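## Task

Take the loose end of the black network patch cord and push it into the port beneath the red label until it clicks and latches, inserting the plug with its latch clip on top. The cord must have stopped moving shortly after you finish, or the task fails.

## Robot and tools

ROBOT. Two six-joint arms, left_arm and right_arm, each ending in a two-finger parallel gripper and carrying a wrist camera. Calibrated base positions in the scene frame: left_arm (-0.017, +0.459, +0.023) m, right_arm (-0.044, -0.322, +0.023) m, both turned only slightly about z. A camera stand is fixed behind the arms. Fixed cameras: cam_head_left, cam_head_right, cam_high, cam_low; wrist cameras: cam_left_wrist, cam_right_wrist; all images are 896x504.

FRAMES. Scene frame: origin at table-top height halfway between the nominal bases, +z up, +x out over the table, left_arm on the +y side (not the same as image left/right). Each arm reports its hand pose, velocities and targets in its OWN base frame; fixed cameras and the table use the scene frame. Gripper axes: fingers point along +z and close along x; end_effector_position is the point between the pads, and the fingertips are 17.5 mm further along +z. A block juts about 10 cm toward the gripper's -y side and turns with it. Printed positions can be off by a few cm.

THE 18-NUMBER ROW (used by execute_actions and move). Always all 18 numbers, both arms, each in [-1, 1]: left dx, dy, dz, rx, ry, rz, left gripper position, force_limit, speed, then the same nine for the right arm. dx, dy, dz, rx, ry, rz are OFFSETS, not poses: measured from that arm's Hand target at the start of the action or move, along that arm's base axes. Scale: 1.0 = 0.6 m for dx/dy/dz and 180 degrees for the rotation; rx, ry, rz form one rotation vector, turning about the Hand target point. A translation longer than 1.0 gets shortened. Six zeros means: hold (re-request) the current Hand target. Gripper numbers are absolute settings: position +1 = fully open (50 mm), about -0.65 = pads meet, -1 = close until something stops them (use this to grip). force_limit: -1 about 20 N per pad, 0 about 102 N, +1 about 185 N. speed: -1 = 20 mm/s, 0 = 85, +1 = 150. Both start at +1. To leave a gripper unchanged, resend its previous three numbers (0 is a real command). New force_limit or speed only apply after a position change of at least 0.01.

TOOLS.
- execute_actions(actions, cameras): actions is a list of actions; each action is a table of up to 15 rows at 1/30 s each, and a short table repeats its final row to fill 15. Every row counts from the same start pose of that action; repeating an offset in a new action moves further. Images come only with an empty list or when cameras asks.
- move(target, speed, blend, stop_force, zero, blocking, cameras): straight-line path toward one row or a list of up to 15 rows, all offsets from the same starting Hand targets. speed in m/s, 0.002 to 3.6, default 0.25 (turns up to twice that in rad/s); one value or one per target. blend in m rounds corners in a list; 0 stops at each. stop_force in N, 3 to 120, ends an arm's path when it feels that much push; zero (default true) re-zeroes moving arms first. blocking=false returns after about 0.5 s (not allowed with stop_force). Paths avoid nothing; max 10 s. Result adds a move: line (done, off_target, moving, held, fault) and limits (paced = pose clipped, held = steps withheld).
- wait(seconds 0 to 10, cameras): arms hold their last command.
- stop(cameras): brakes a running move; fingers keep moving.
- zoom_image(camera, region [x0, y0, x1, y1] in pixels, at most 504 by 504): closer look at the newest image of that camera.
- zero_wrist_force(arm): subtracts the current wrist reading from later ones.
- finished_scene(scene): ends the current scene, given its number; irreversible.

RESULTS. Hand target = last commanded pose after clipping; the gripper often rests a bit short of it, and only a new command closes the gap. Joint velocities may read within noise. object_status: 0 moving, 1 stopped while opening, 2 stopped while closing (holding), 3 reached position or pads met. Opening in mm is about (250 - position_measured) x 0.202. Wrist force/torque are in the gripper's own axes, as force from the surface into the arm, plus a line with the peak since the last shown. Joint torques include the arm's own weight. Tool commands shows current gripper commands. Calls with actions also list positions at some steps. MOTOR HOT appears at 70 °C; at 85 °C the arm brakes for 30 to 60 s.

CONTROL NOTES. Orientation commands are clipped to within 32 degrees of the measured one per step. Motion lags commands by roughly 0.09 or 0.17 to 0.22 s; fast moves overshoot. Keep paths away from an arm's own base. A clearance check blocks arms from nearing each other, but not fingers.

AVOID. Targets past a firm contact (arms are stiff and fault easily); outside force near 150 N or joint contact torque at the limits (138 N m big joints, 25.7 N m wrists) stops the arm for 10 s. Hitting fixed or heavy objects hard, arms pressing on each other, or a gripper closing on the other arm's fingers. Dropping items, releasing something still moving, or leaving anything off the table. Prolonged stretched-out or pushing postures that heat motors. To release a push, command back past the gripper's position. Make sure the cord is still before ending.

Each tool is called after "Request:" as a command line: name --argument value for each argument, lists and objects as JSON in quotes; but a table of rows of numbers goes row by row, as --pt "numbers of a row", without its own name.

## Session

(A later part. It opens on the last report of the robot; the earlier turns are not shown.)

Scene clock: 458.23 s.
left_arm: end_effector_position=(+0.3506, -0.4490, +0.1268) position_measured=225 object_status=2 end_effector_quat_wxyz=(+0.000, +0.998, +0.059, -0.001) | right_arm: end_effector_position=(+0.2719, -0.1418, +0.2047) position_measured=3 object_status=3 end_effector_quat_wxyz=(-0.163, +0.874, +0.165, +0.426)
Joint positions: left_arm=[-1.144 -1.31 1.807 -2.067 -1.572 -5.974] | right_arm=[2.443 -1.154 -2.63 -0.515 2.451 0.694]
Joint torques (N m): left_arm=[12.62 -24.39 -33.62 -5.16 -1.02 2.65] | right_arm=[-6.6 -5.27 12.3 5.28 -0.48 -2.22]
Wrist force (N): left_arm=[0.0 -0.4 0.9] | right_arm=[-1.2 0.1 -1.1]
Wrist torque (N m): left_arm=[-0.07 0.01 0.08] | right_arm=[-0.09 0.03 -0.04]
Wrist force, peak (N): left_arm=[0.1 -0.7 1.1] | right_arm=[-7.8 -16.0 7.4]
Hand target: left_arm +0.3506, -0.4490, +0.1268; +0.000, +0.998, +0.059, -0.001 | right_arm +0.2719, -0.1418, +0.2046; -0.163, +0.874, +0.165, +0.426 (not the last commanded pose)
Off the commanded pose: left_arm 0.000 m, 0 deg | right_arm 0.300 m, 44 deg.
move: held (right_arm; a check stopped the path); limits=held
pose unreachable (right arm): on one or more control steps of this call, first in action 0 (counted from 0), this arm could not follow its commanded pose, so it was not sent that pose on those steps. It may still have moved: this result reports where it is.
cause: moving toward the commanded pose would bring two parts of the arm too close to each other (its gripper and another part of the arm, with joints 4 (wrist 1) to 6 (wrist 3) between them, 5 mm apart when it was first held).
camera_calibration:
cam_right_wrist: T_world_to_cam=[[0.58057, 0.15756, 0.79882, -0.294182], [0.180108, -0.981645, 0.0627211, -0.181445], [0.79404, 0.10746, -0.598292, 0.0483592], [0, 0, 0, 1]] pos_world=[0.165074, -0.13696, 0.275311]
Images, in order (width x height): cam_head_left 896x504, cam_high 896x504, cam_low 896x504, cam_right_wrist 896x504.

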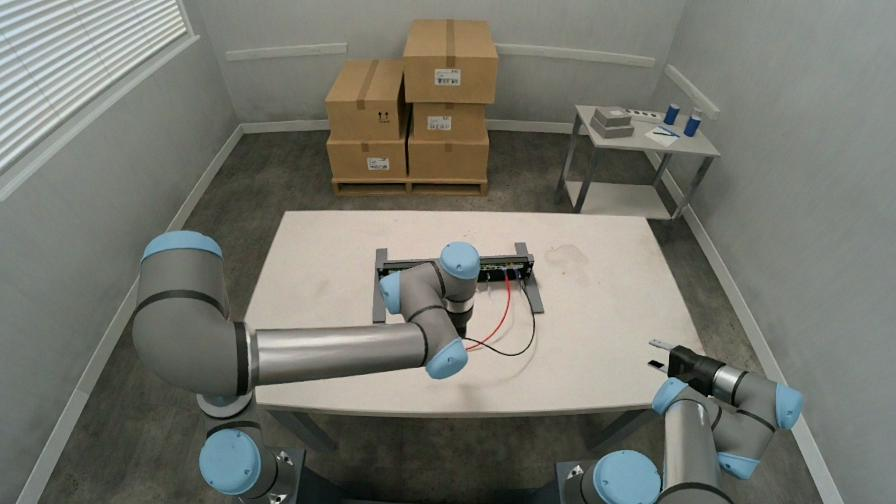

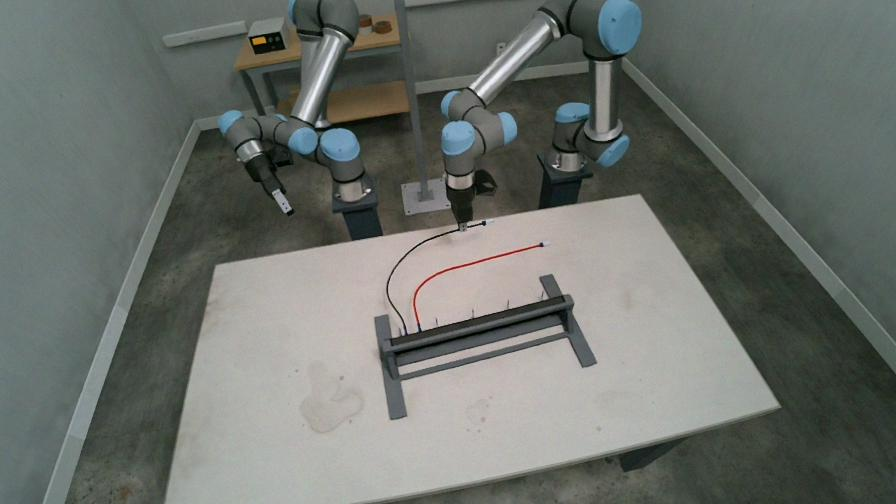

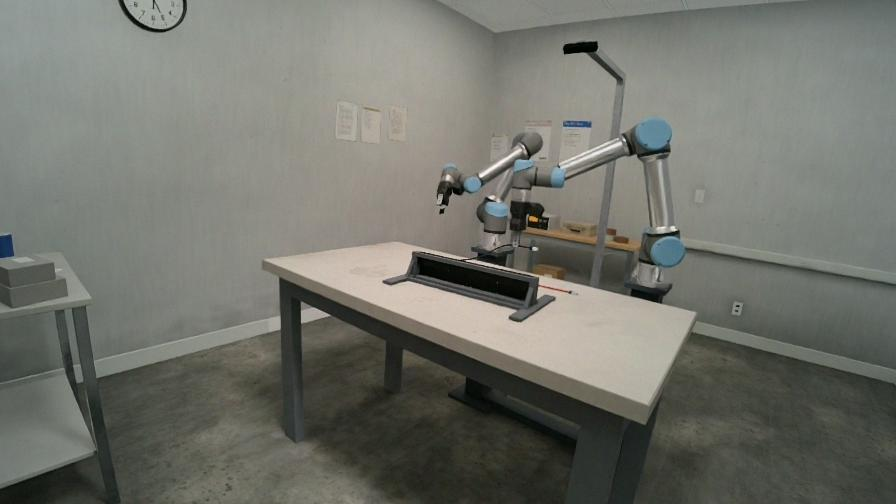

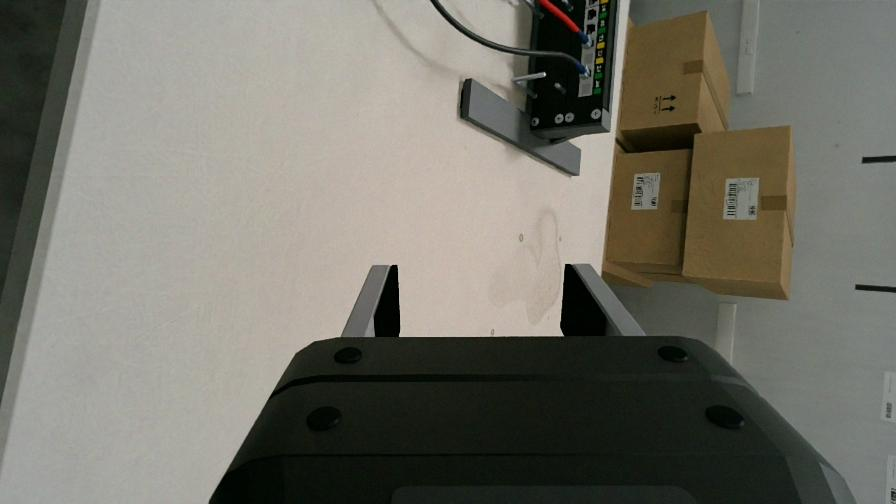

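Request:
move --pt "0 0 0 0 0 0 -1 -0.8 -0.5 0.18 0.07 0.16 0 0 0 1 1 1" --pt "0 0 0 0 0 0 -1 -0.8 -0.5 0.147 0.32 0.075 0.001 -0.208 -0.152 1 1 1" --speed 0.35 --blend 0.05 --cameras '["cam_right_wrist","cam_head_left","cam_high","cam_low"]'

Scene clock: 505.77 s.
left_arm: end_effector_position=(+0.3506, -0.4490, +0.1268) position_measured=225 object_status=2 end_effector_quat_wxyz=(+0.000, +0.998, +0.059, -0.001) | right_arm: end_effector_position=(+0.3703, -0.0397, +0.2818) position_measured=3 object_status=3 end_effector_quat_wxyz=(-0.111, +0.821, +0.105, +0.551)
Joint positions: left_arm=[-1.144 -1.31 1.807 -2.067 -1.572 -5.974] | right_arm=[3.262 -1.029 -2.777 0.279 1.762 1.566]
Joint torques (N m): left_arm=[12.4 -25.25 -31.15 -5.17 -0.99 2.65] | right_arm=[-4.69 -9.34 13.03 4.99 2.14 0.04]
Wrist force (N): left_arm=[0.0 -0.7 0.9] | right_arm=[-2.0 -0.3 -0.6]
Wrist torque (N m): left_arm=[-0.11 0.01 0.08] | right_arm=[-0.20 0.16 0.19]
Wrist force, peak (N): left_arm=[0.2 -0.7 1.1] | right_arm=[-7.1 -14.7 5.9]
Hand target: left_arm +0.3506, -0.4490, +0.1268; +0.000, +0.998, +0.059, -0.001 | right_arm +0.3703, -0.0398, +0.2817; -0.111, +0.821, +0.105, +0.551 (not the last commanded pose)
Off the commanded pose: left_arm 0.000 m, 0 deg | right_arm 0.096 m, 28 deg.
move: held (right_arm; a check stopped the path); path passed 1 of 2 targets; limits=held
pose unreachable (right arm): on one or more control steps of this call, first in action 0 (counted from 0), this arm could not follow its commanded pose, so it was not sent that pose on those steps. It may still have moved: this result reports where it is.
cause: moving toward the commanded pose would bring two parts of the arm too close to each other (joints 3 (elbow) and 4 (wrist 1) lie between them).
camera_calibration:
cam_right_wrist: T_world_to_cam=[[0.371346, 0.0575035, 0.926712, -0.391547], [-0.00927988, -0.997801, 0.0656332, -0.0350941], [0.928448, -0.0329724, -0.369995, -0.114215], [0, 0, 0, 1]] pos_world=[0.251116, -0.0162675, 0.322896]
Images, in order (width x height): cam_head_left 896x504, cam_high 896x504, cam_low 896x504, cam_right_wrist 896x504.

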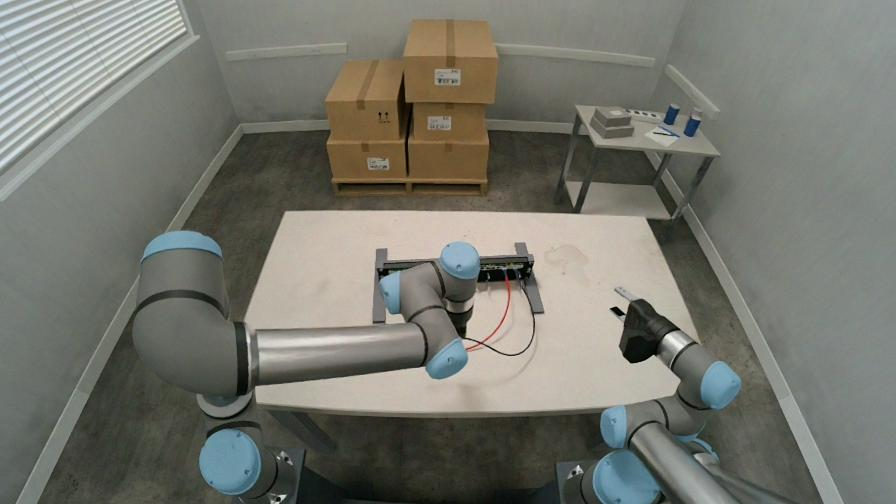

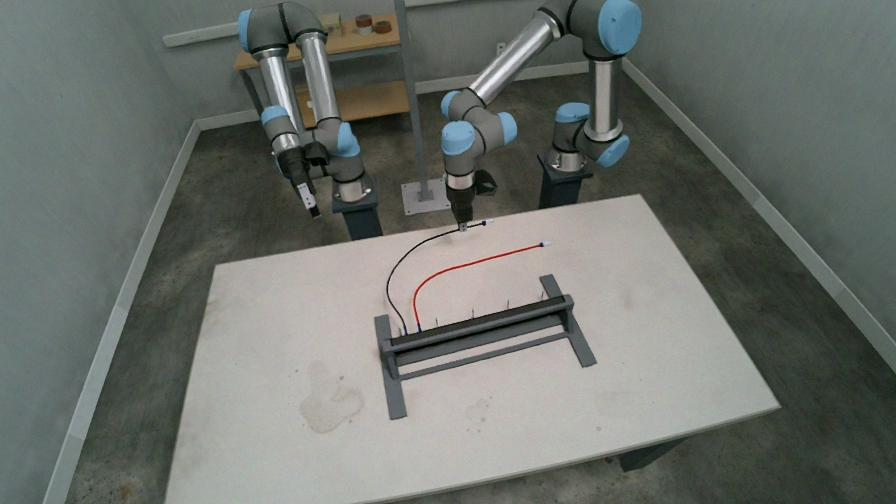

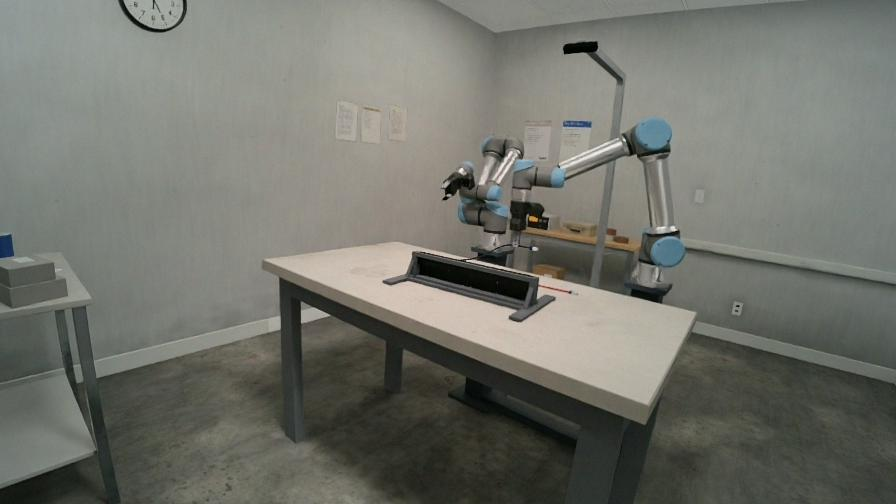

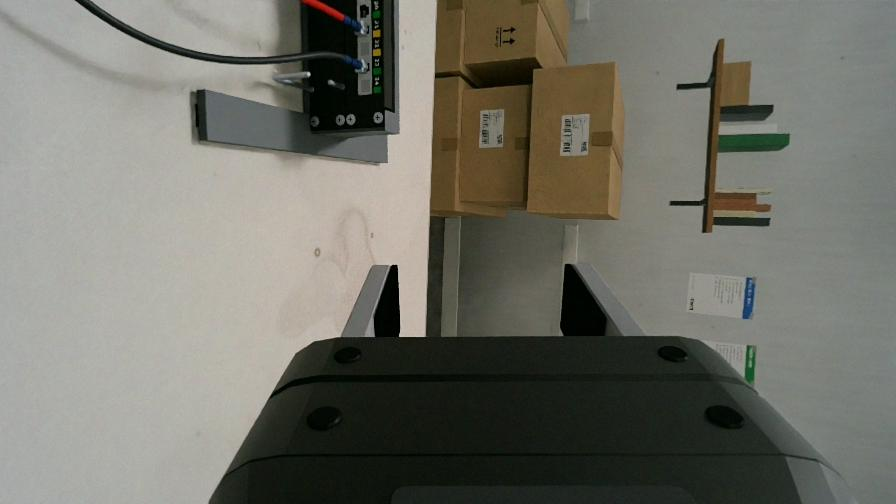

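Request:
move --pt "0 0 0 0 0 0 -1 -0.8 -0.5 0.15 0.06 0.03 0 0 0 1 1 1" --pt "0 0 0 0 0 0 -1 -0.8 -0.5 0.15 0.25 -0.05 -0.003 -0.1227 -0.098 1 1 1" --speed 0.35 --blend 0.03 --cameras '["cam_head_left","cam_high","cam_low"]'

Scene clock: 528.23 s.
left_arm: end_effector_position=(+0.3506, -0.4490, +0.1268) position_measured=225 object_status=2 end_effector_quat_wxyz=(+0.000, +0.998, +0.059, -0.001) | right_arm: end_effector_position=(+0.4603, +0.1101, +0.2516) position_measured=3 object_status=3 end_effector_quat_wxyz=(+0.000, +0.707, +0.001, +0.707)
Joint positions: left_arm=[-1.144 -1.31 1.807 -2.067 -1.572 -5.974] | right_arm=[4.262 -2.026 -2.688 1.571 0.451 1.571]
Joint torques (N m): left_arm=[12 -26.1 -28.3 -5.19 -0.94 2.54] | right_arm=[9.76 18.28 5.51 2.65 -2.54 -1.98]
Wrist force (N): left_arm=[0.2 -0.7 0.9] | right_arm=[-2.0 -1.0 -1.9]
Wrist torque (N m): left_arm=[-0.11 -0.02 0.08] | right_arm=[-0.39 0.08 -0.04]
Wrist force, peak (N): left_arm=[0.4 -0.6 1.0] | right_arm=[-4.0 -4.0 -2.1]
Hand target: left_arm +0.3506, -0.4490, +0.1268; +0.000, +0.998, +0.059, -0.001 | right_arm +0.4603, +0.1102, +0.2517; +0.000, +0.707, +0.001, +0.707
Off the commanded pose: left_arm 0.000 m, 0 deg | right_arm 0.000 m, 0 deg.
move: done
Images, in order (width x height): cam_head_left 896x504, cam_high 896x504, cam_low 896x504.

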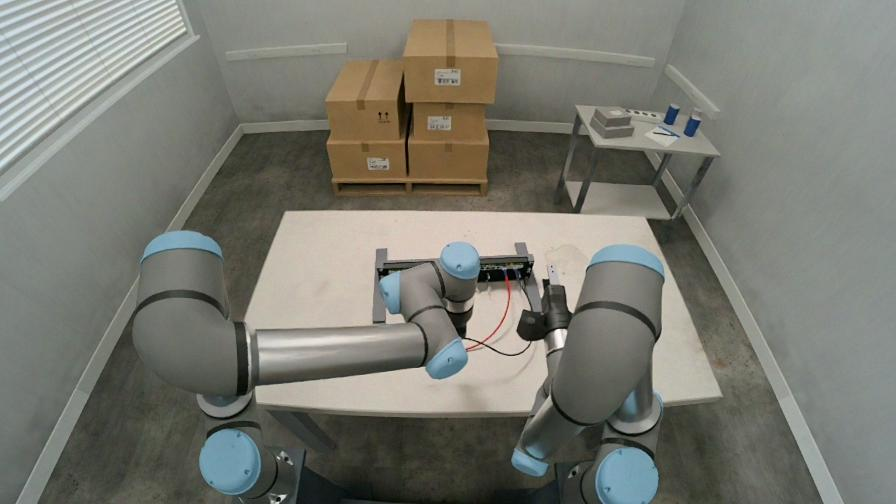

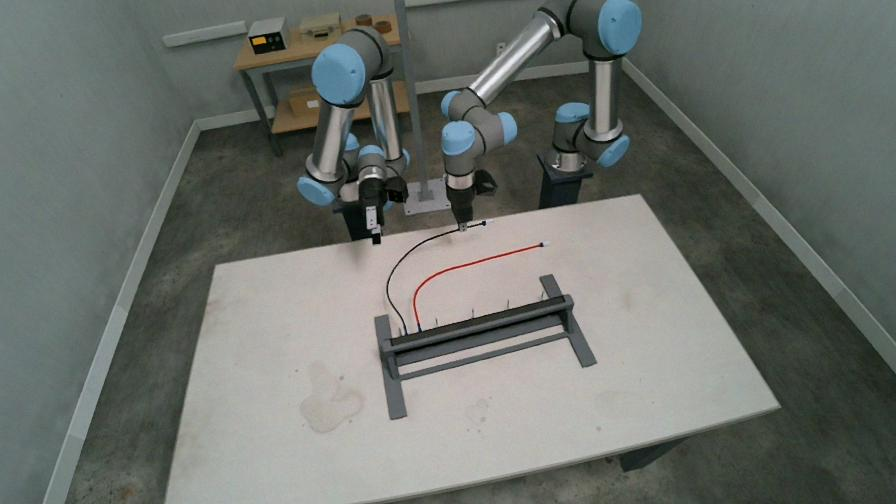

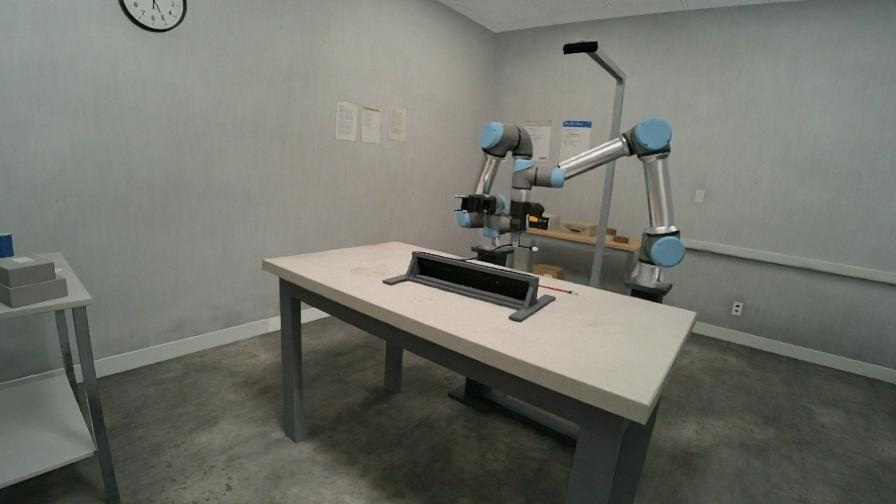

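Request:
move --pt "0.2 -0.033 0.1 0 0 -0.034 -1 -0.8 -0.5 -0.2 0.13 -0.08 0 0 0 1 1 1" --speed 0.25 --cameras '["cam_right_wrist","cam_left_wrist","cam_head_left","cam_high"]'

Scene clock: 606.20 s.
left_arm: end_effector_position=(+0.4706, -0.4688, +0.1867) position_measured=225 object_status=2 end_effector_quat_wxyz=(+0.000, +1.000, +0.006, -0.001) | right_arm: end_effector_position=(+0.3441, +0.1905, +0.2028) position_measured=3 object_status=3 end_effector_quat_wxyz=(+0.000, +0.708, +0.001, +0.706)
Joint positions: left_arm=[-0.985 -1.151 1.421 -1.84 -1.571 -5.709] | right_arm=[4.986 -2.316 -2.726 1.91 -0.274 1.561]
Joint torques (N m): left_arm=[-10.43 -48.23 -36.48 -3.49 -1.11 0.4] | right_arm=[-0.82 30.61 -1.15 -3.33 2.03 1.61]
Wrist force (N): left_arm=[-0.3 -0.8 0.9] | right_arm=[-1.4 -1.1 -2.2]
Wrist torque (N m): left_arm=[-0.15 0.06 0.19] | right_arm=[-0.43 0.06 0.14]
Wrist force, peak (N): left_arm=[-2.7 -1.3 2.4] | right_arm=[-1.6 2.6 -5.2]
Hand target: left_arm +0.4706, -0.4688, +0.1868; +0.000, +1.000, +0.006, -0.001 | right_arm +0.3440, +0.1905, +0.2027; +0.000, +0.708, +0.001, +0.706 (not the last commanded pose)
Off the commanded pose: left_arm 0.000 m, 0 deg | right_arm 0.005 m, 0 deg.
move: held (right_arm; a check stopped the path); limits=held
pose unreachable (right arm): on one or more control steps of this call, first in action 0 (counted from 0), this arm could not follow its commanded pose, so it was not sent that pose on those steps. It may still have moved: this result reports where it is.
cause: moving toward the commanded pose would bring two parts of the arm too close to each other (joints 3 (elbow) to 5 (wrist 2) lie between them).
camera_calibration:
cam_left_wrist: T_world_to_cam=[[0.999547, 0.0279281, -0.0111814, -0.445263], [0.0300656, -0.940132, 0.339482, -0.498556], [-0.00103094, -0.339664, -0.940546, 0.151023], [0, 0, 0, 1]] pos_world=[0.460206, -0.404976, 0.306315]
cam_right_wrist: T_world_to_cam=[[0.00481821, 0.00817596, 0.999955, -0.20111], [-0.329669, -0.944051, 0.00930735, 0.31103], [0.944084, -0.329699, -0.00185328, -0.13506], [0, 0, 0, 1]] pos_world=[0.231014, 0.250743, 0.197955]
Images, in order (width x height): cam_head_left 896x504, cam_high 896x504, cam_left_wrist 896x504, cam_right_wrist 896x504.

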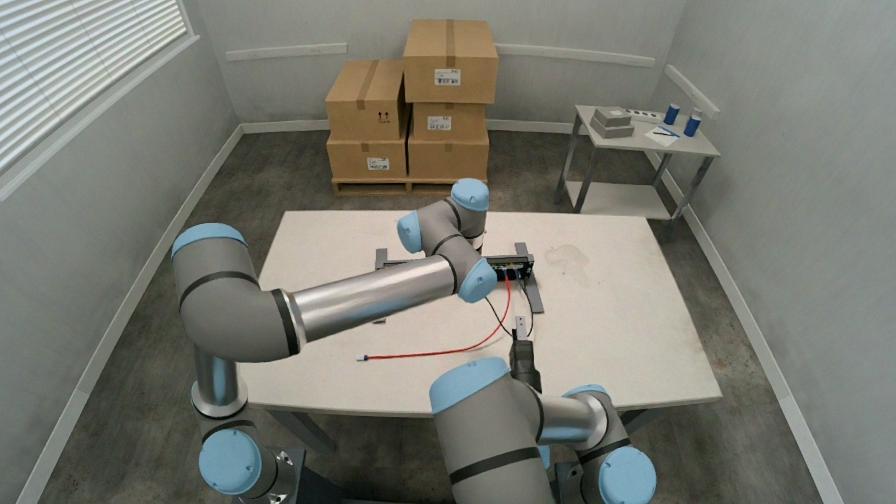

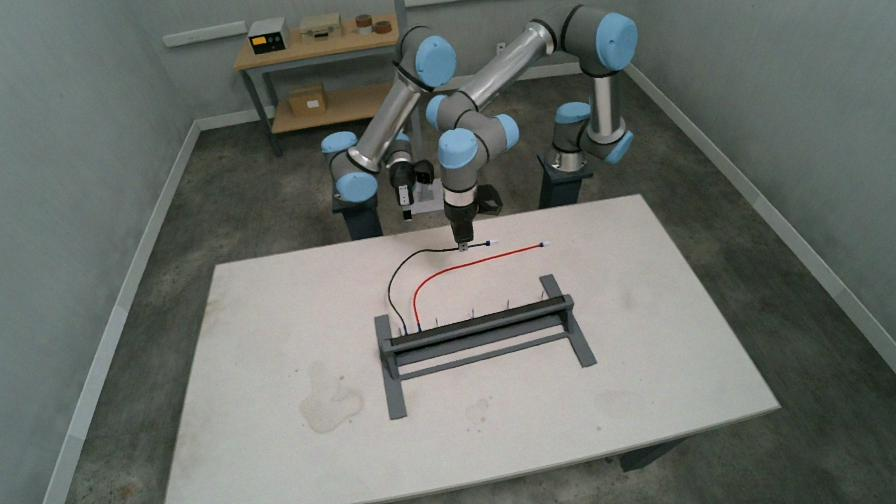

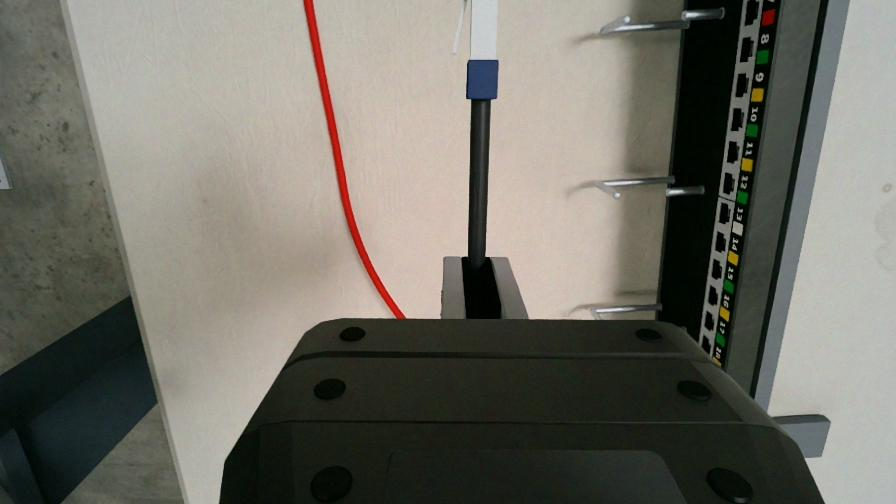

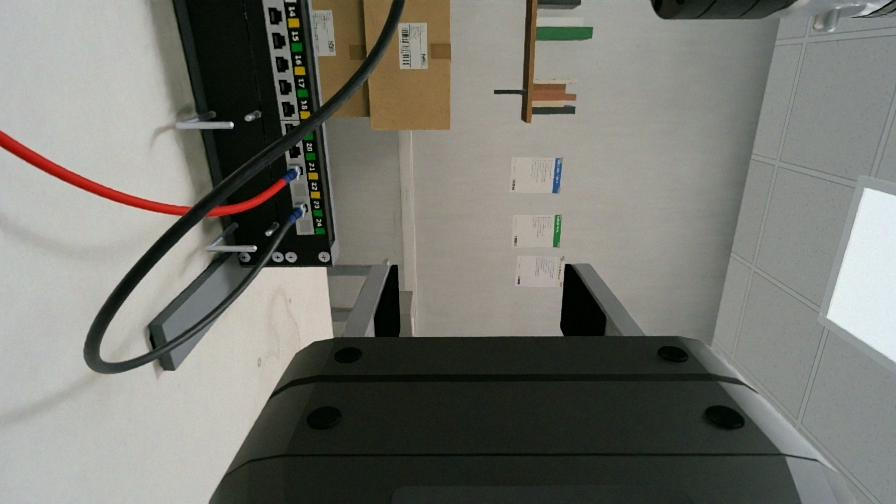

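Request:
move --pt "0 0 0 0 0 0 -1 -0.8 -0.5 0.02 0.3 -0.03 0 0 0.007 1 1 1" --speed 0.25 --cameras '["cam_right_wrist","cam_head_left","cam_high","cam_low"]'

Scene clock: 620.87 s.
left_arm: end_effector_position=(+0.4706, -0.4688, +0.1868) position_measured=225 object_status=2 end_effector_quat_wxyz=(+0.000, +1.000, +0.006, -0.001) | right_arm: end_effector_position=(+0.3561, +0.3705, +0.1847) position_measured=3 object_status=3 end_effector_quat_wxyz=(-0.008, +0.708, +0.008, +0.706)
Joint positions: left_arm=[-0.985 -1.151 1.42 -1.839 -1.571 -5.709] | right_arm=[4.813 -2.324 -2.22 1.435 -0.079 1.538]
Joint torques (N m): left_arm=[-13.17 -54.49 -36.11 -0.16 0.54 2.56] | right_arm=[9.53 37.59 11.76 -2.74 -2.54 1.81]
Wrist force (N): left_arm=[-0.3 -0.6 0.8] | right_arm=[-1.9 -1.7 -2.3]
Wrist torque (N m): left_arm=[-0.12 0.06 0.18] | right_arm=[-0.51 0.15 -0.04]
Wrist force, peak (N): left_arm=[-0.6 -0.9 0.9] | right_arm=[-1.7 -5.6 -1.8]
Hand target: left_arm +0.4706, -0.4688, +0.1868; +0.000, +1.000, +0.006, -0.001 | right_arm +0.3560, +0.3705, +0.1847; -0.008, +0.708, +0.008, +0.706
Off the commanded pose: left_arm 0.000 m, 0 deg | right_arm 0.000 m, 0 deg.
move: done
camera_calibration:
cam_right_wrist: T_world_to_cam=[[0.00466719, 0.00837654, 0.999954, -0.184661], [-0.30878, -0.951087, 0.00940838, 0.480137], [0.951122, -0.30881, -0.0018524, -0.097277], [0, 0, 0, 1]] pos_world=[0.241641, 0.428159, 0.179955]
Images, in order (width x height): cam_head_left 896x504, cam_high 896x504, cam_low 896x504, cam_right_wrist 896x504.

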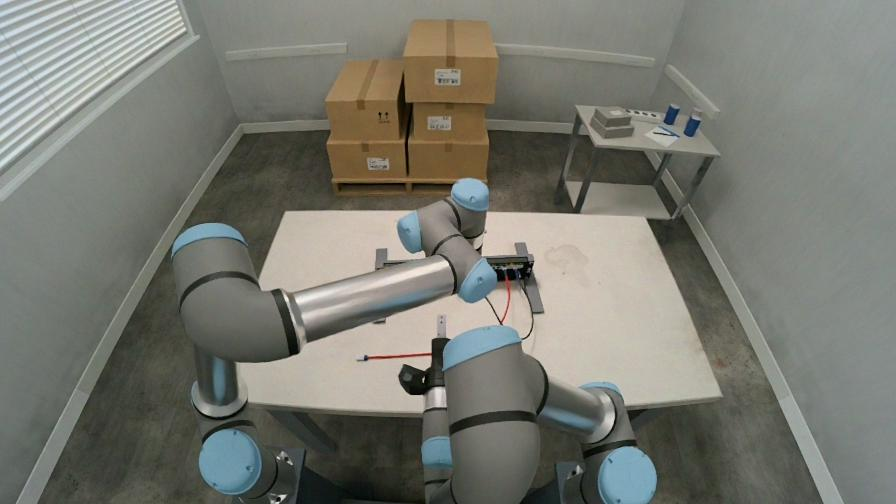

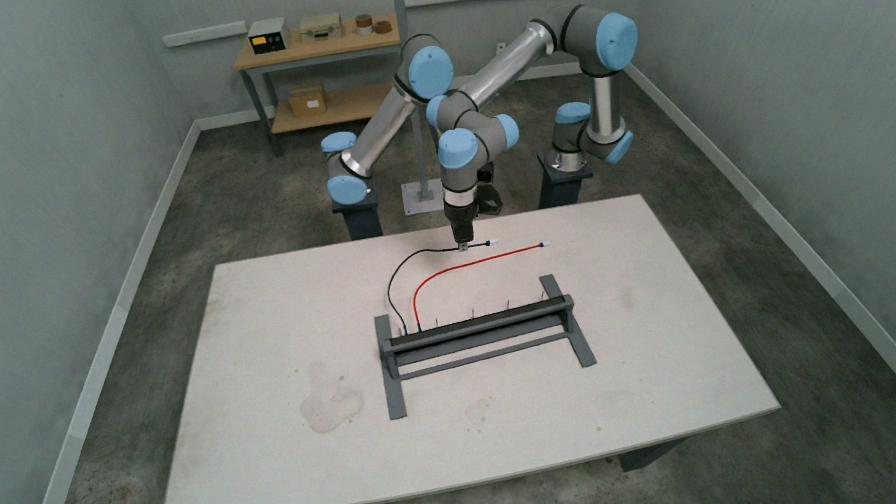

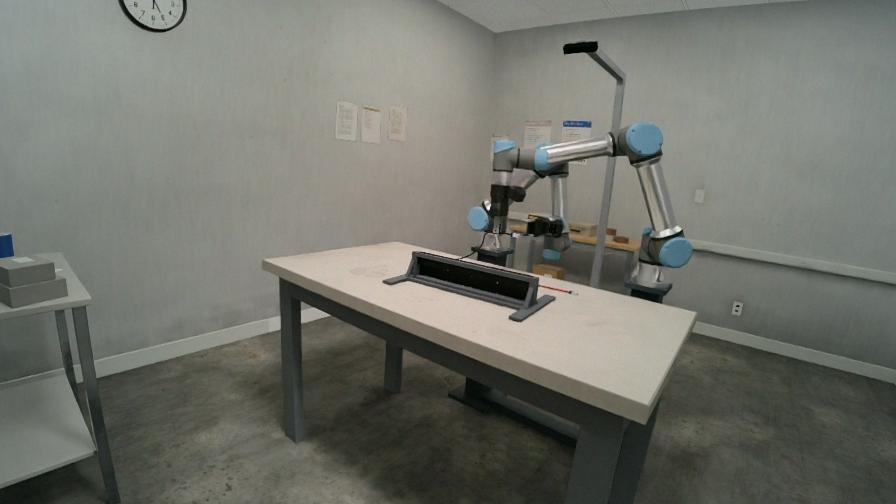

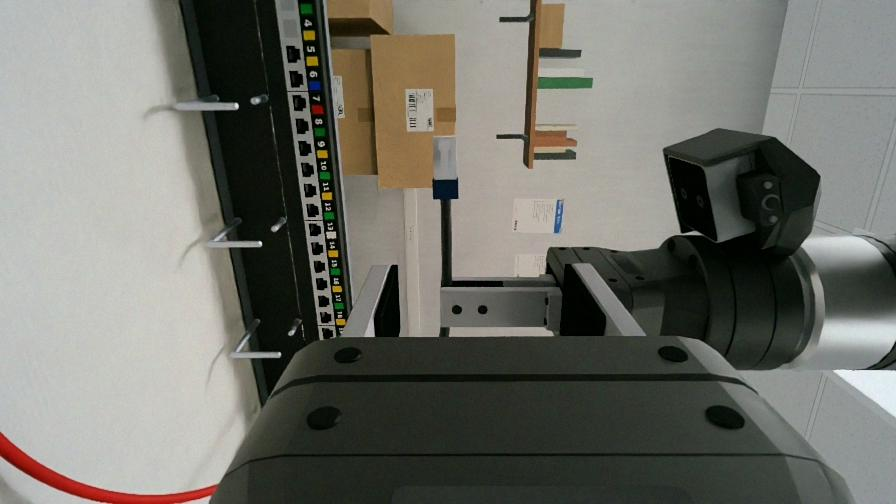

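Request:
zoom_image --camera "cam_right_wrist" --region '[400, 120, 500, 220]'

Request:
zoom_image --camera "cam_right_wrist" --region '[340, 250, 620, 340]'

Scaled by 5.040 from the camera's 896x504 image, which has a finer 1280x720 frame.

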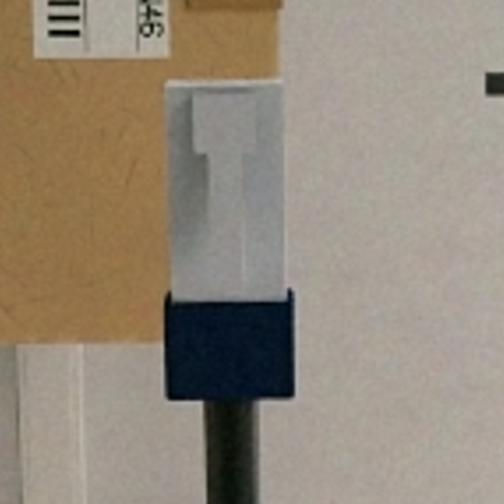

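Scaled by 1.800 from the camera's 896x504 image, which has a finer 1280x720 frame.

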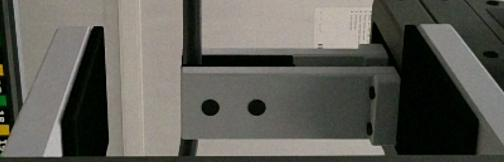

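Request:
move --pt "0 0 0 0 0 0 -1 -0.8 -0.5 0.11 0.0135 -0.0177 0 0 0 1 1 1" --speed 0.12 --cameras '["cam_right_wrist","cam_left_wrist"]'

Request:
zoom_image --camera "cam_right_wrist" --region '[380, 160, 600, 340]'

Scene clock: 695.10 s.
left_arm: end_effector_position=(+0.4706, -0.4688, +0.1868) position_measured=225 object_status=2 end_effector_quat_wxyz=(+0.000, +1.000, +0.006, -0.001) | right_arm: end_effector_position=(+0.4220, +0.3786, +0.1741) position_measured=3 object_status=3 end_effector_quat_wxyz=(-0.008, +0.708, +0.008, +0.706)
Joint positions: left_arm=[-0.985 -1.151 1.42 -1.839 -1.571 -5.709] | right_arm=[4.634 -2.368 -2.144 1.346 0.101 1.594]
Joint torques (N m): left_arm=[-12.97 -52.73 -35.91 -0.24 0.45 2.43] | right_arm=[-4.14 41.56 6.83 -0.78 -0.23 -0.47]
Wrist force (N): left_arm=[-0.2 -0.7 0.6] | right_arm=[-1.8 -1.9 -2.2]
Wrist torque (N m): left_arm=[-0.13 0.05 0.19] | right_arm=[-0.53 0.15 -0.08]
Wrist force, peak (N): left_arm=[-0.5 -1.1 0.7] | right_arm=[-1.3 -1.4 -4.2]
Hand target: left_arm +0.4706, -0.4688, +0.1868; +0.000, +1.000, +0.006, -0.001 | right_arm +0.4220, +0.3786, +0.1741; -0.008, +0.708, +0.008, +0.706
Off the commanded pose: left_arm 0.000 m, 0 deg | right_arm 0.000 m, 0 deg.
move: done
camera_calibration:
cam_left_wrist: T_world_to_cam=[[0.999553, 0.0277378, -0.0111178, -0.445359], [0.0298651, -0.940106, 0.339573, -0.498608], [-0.00103291, -0.339753, -0.940514, 0.151037], [0, 0, 0, 1]] pos_world=[0.460207, -0.405076, 0.306415]
cam_right_wrist: T_world_to_cam=[[0.00460542, 0.00818548, 0.999956, -0.174337], [-0.308692, -0.951117, 0.00920741, 0.508435], [0.951151, -0.308721, -0.0018535, -0.157586], [0, 0, 0, 1]] pos_world=[0.307641, 0.436358, 0.169355]
Images, in order (width x height): cam_left_wrist 896x504, cam_right_wrist 896x504.

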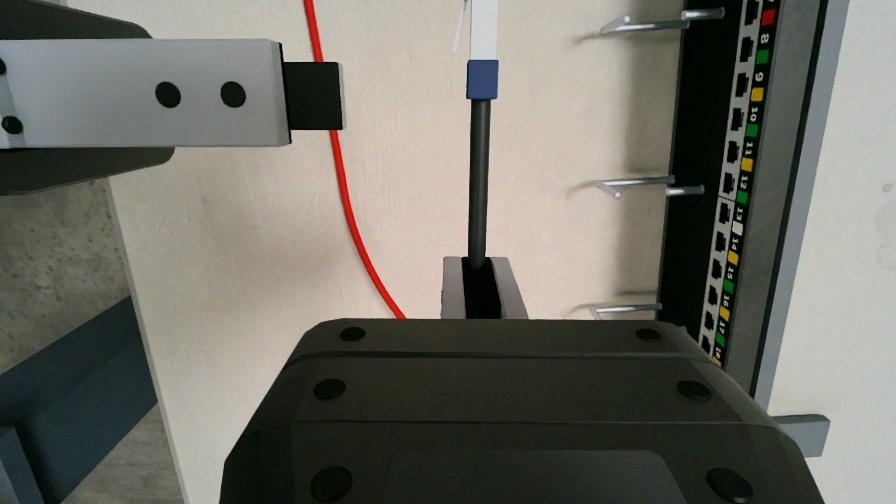

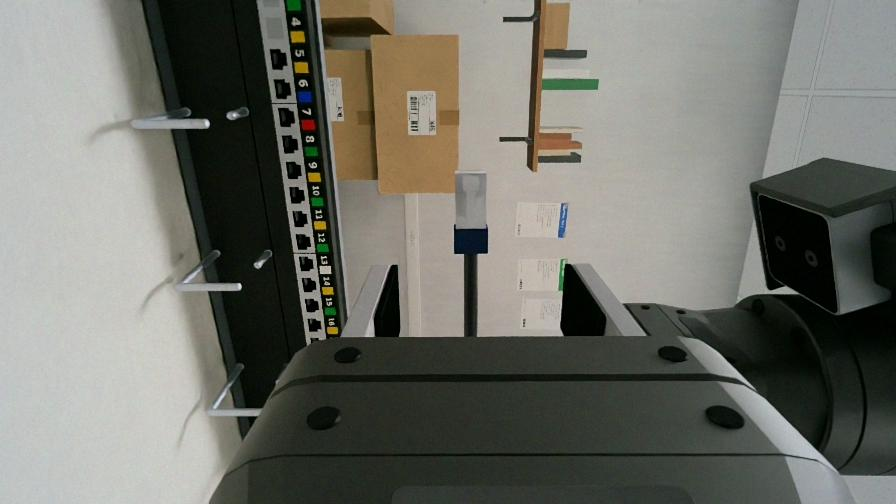

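Scaled by 2.291 from the camera's 896x504 image, which has a finer 1280x720 frame.

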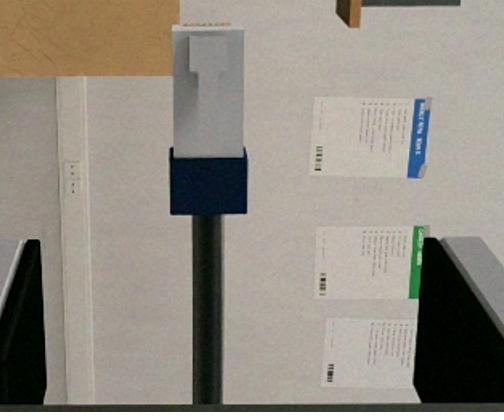

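Request:
move --pt "0 0 0 0 0 0 -1 -0.8 -0.5 0.0817 0.0038 -0.0015 0 0 0 1 1 1" --speed 0.08 --cameras '["cam_right_wrist","cam_left_wrist"]'

Request:
zoom_image --camera "cam_right_wrist" --region '[360, 200, 600, 340]'

Request:
zoom_image --camera "cam_left_wrist" --region '[400, 0, 560, 130]'

Scene clock: 712.17 s.
left_arm: end_effector_position=(+0.4706, -0.4688, +0.1868) position_measured=225 object_status=2 end_effector_quat_wxyz=(+0.000, +1.000, +0.006, -0.001) | right_arm: end_effector_position=(+0.4718, +0.3809, +0.1732) position_measured=3 object_status=3 end_effector_quat_wxyz=(-0.008, +0.708, +0.008, +0.706)
Joint positions: left_arm=[-0.985 -1.151 1.42 -1.839 -1.571 -5.709] | right_arm=[4.511 -2.387 -2.069 1.304 0.224 1.581]
Joint torques (N m): left_arm=[-12.52 -51.32 -36.19 -0.12 0.42 2.5] | right_arm=[-3.61 30.91 10.13 -1.54 1.79 -2]
Wrist force (N): left_arm=[-0.4 -0.7 0.6] | right_arm=[-1.9 -1.4 -1.8]
Wrist torque (N m): left_arm=[-0.12 0.08 0.19] | right_arm=[-0.44 0.11 0.11]
Wrist force, peak (N): left_arm=[-0.1 -0.9 1.0] | right_arm=[-1.7 -1.7 -2.9]
Hand target: left_arm +0.4706, -0.4688, +0.1868; +0.000, +1.000, +0.006, -0.001 | right_arm +0.4718, +0.3809, +0.1732; -0.008, +0.708, +0.008, +0.706 (last step not sent: back at the drive's target)
Off the commanded pose: left_arm 0.000 m, 0 deg | right_arm 0.001 m, 0 deg.
move: held (right_arm; a check stopped the path); limits=held
pose unreachable (right arm): on one or more control steps of this call, first in action 0 (counted from 0), this arm could not follow its commanded pose, so it was not sent that pose on those steps. On the call's last step it was still not sent that pose. It may still have moved: this result reports where it is.
cause: moving toward the commanded pose would bring a part of the arm too close to another arm (a part of this arm just beyond joint 2 (shoulder lift) and a part of the left arm just beyond its joint 3 (elbow), 4 mm apart when this arm was first held).
camera_calibration:
cam_left_wrist: T_world_to_cam=[[0.999553, 0.0277378, -0.0111178, -0.445359], [0.0298651, -0.940106, 0.339573, -0.498608], [-0.00103291, -0.339753, -0.940514, 0.151037], [0, 0, 0, 1]] pos_world=[0.460207, -0.405076, 0.306415]
cam_right_wrist: T_world_to_cam=[[0.00460542, 0.00818548, 0.999956, -0.173684], [-0.308692, -0.951117, 0.00920741, 0.525973], [0.951151, -0.308721, -0.0018535, -0.20415], [0, 0, 0, 1]] pos_world=[0.357341, 0.438658, 0.168455]
Images, in order (width x height): cam_left_wrist 896x504, cam_right_wrist 896x504.

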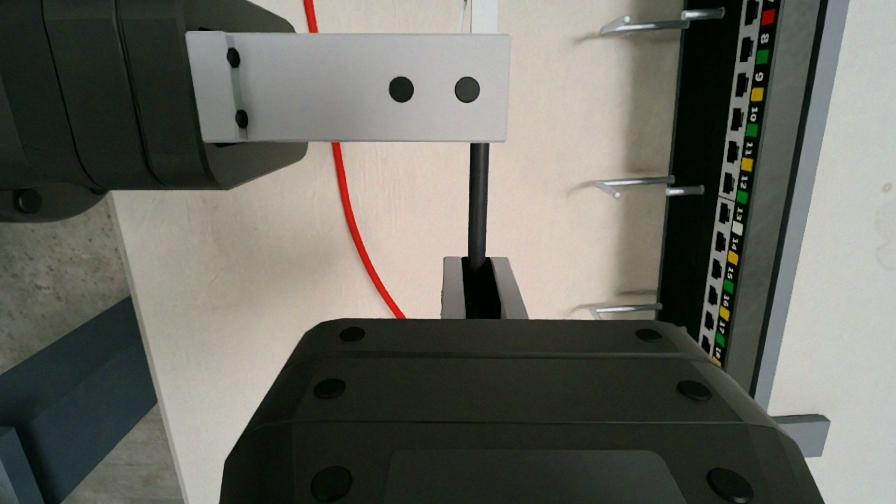

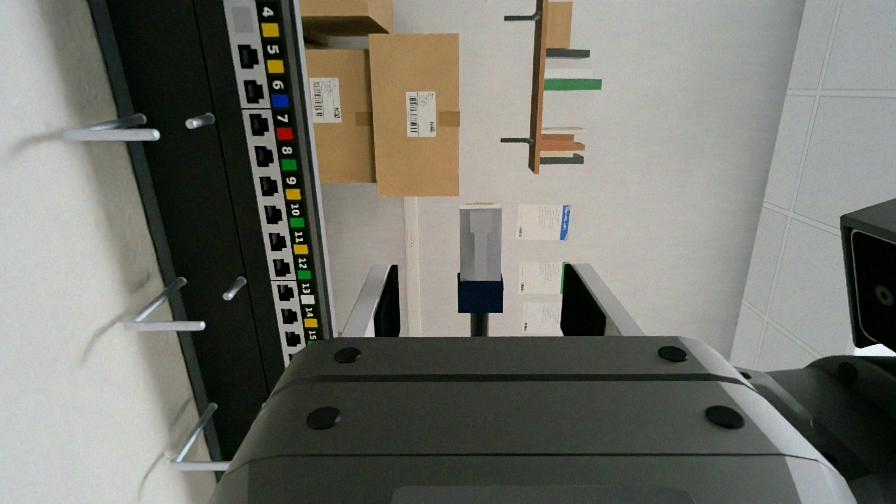

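Scaled by 2.100 from the camera's 896x504 image, which has a finer 1280x720 frame.

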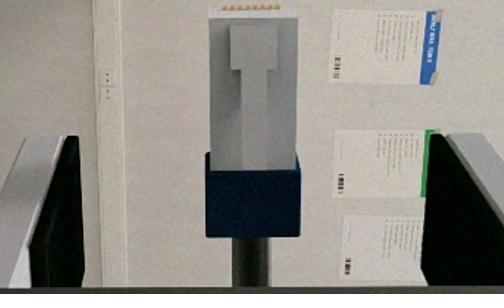

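Scaled by 3.150 from the camera's 896x504 image, which has a finer 1280x720 frame.

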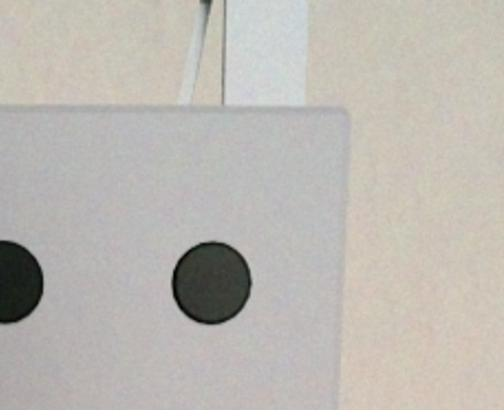

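Request:
move --pt "-0.0067 0 0 0 0 0 -1 -0.8 -0.5 0 0 0 0 0 0 1 1 1" --speed 0.05 --cameras '["cam_left_wrist"]'

Request:
zoom_image --camera "cam_left_wrist" --region '[400, 0, 560, 130]'

Scene clock: 750.70 s.
left_arm: end_effector_position=(+0.4706, -0.4688, +0.1868) position_measured=225 object_status=2 end_effector_quat_wxyz=(+0.000, +1.000, +0.006, -0.001) | right_arm: end_effector_position=(+0.4718, +0.3809, +0.1732) position_measured=3 object_status=3 end_effector_quat_wxyz=(-0.008, +0.708, +0.008, +0.706)
Joint positions: left_arm=[-0.985 -1.151 1.42 -1.839 -1.571 -5.709] | right_arm=[4.511 -2.387 -2.069 1.304 0.224 1.581]
Joint torques (N m): left_arm=[-12.69 -50.08 -35.59 -0.21 0.32 2.4] | right_arm=[1.48 32.93 1.7 1.55 -1.85 -1.9]
Wrist force (N): left_arm=[-0.5 -0.8 0.8] | right_arm=[-1.7 -1.1 -2.0]
Wrist torque (N m): left_arm=[-0.14 0.09 0.19] | right_arm=[-0.39 0.08 0.12]
Wrist force, peak (N): left_arm=[-0.8 -0.9 0.8] | right_arm=[-1.7 -1.8 -2.1]
Hand target: left_arm +0.4706, -0.4688, +0.1868; +0.000, +1.000, +0.006, -0.001 (last step not sent: back at the drive's target) | right_arm +0.4718, +0.3809, +0.1732; -0.008, +0.708, +0.008, +0.706 (last step not sent: back at the drive's target)
Off the commanded pose: left_arm 0.004 m, 0 deg | right_arm 0.000 m, 0 deg.
held back during your reply time or a wait (right arm), on 90 control steps: a part of the arm was too close to another arm, or the arm's last command would have brought one too close.
move: held (left_arm; a check stopped the path), held (right_arm); limits=held
pose unreachable (left arm): on one or more control steps of this call, first in action 0 (counted from 0), this arm could not follow its commanded pose, so it was not sent that pose on those steps. On the call's last step it was still not sent that pose. It may still have moved: this result reports where it is.
cause: moving toward the commanded pose would bring a part of the arm too close to another arm (a part of this arm just beyond joint 3 (elbow) and a part of the right arm just beyond its joint 2 (shoulder lift), 4 mm apart when this arm was first held).
pose unreachable (right arm): on one or more control steps of this call, first in action 0 (counted from 0), this arm could not follow its commanded pose, so it was not sent that pose on those steps. On the call's last step it was still not sent that pose. It may still have moved: this result reports where it is.
cause: moving toward the commanded pose would bring a part of the arm too close to another arm (a part of this arm just beyond joint 2 (shoulder lift) and a part of the left arm just beyond its joint 3 (elbow), where that arm would come to rest).
camera_calibration:
cam_left_wrist: T_world_to_cam=[[0.999553, 0.0277378, -0.0111178, -0.445359], [0.0298651, -0.940106, 0.339573, -0.498608], [-0.00103291, -0.339753, -0.940514, 0.151037], [0, 0, 0, 1]] pos_world=[0.460207, -0.405076, 0.306415]
Images, in order (width x height): cam_left_wrist 896x504.

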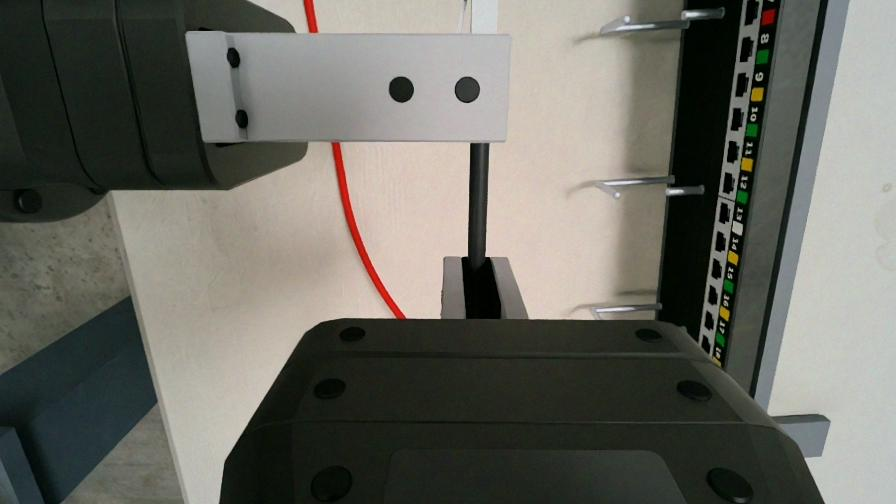

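Scaled by 3.150 from the camera's 896x504 image, which has a finer 1280x720 frame.

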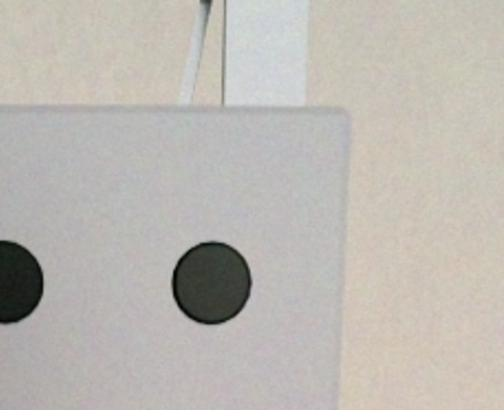

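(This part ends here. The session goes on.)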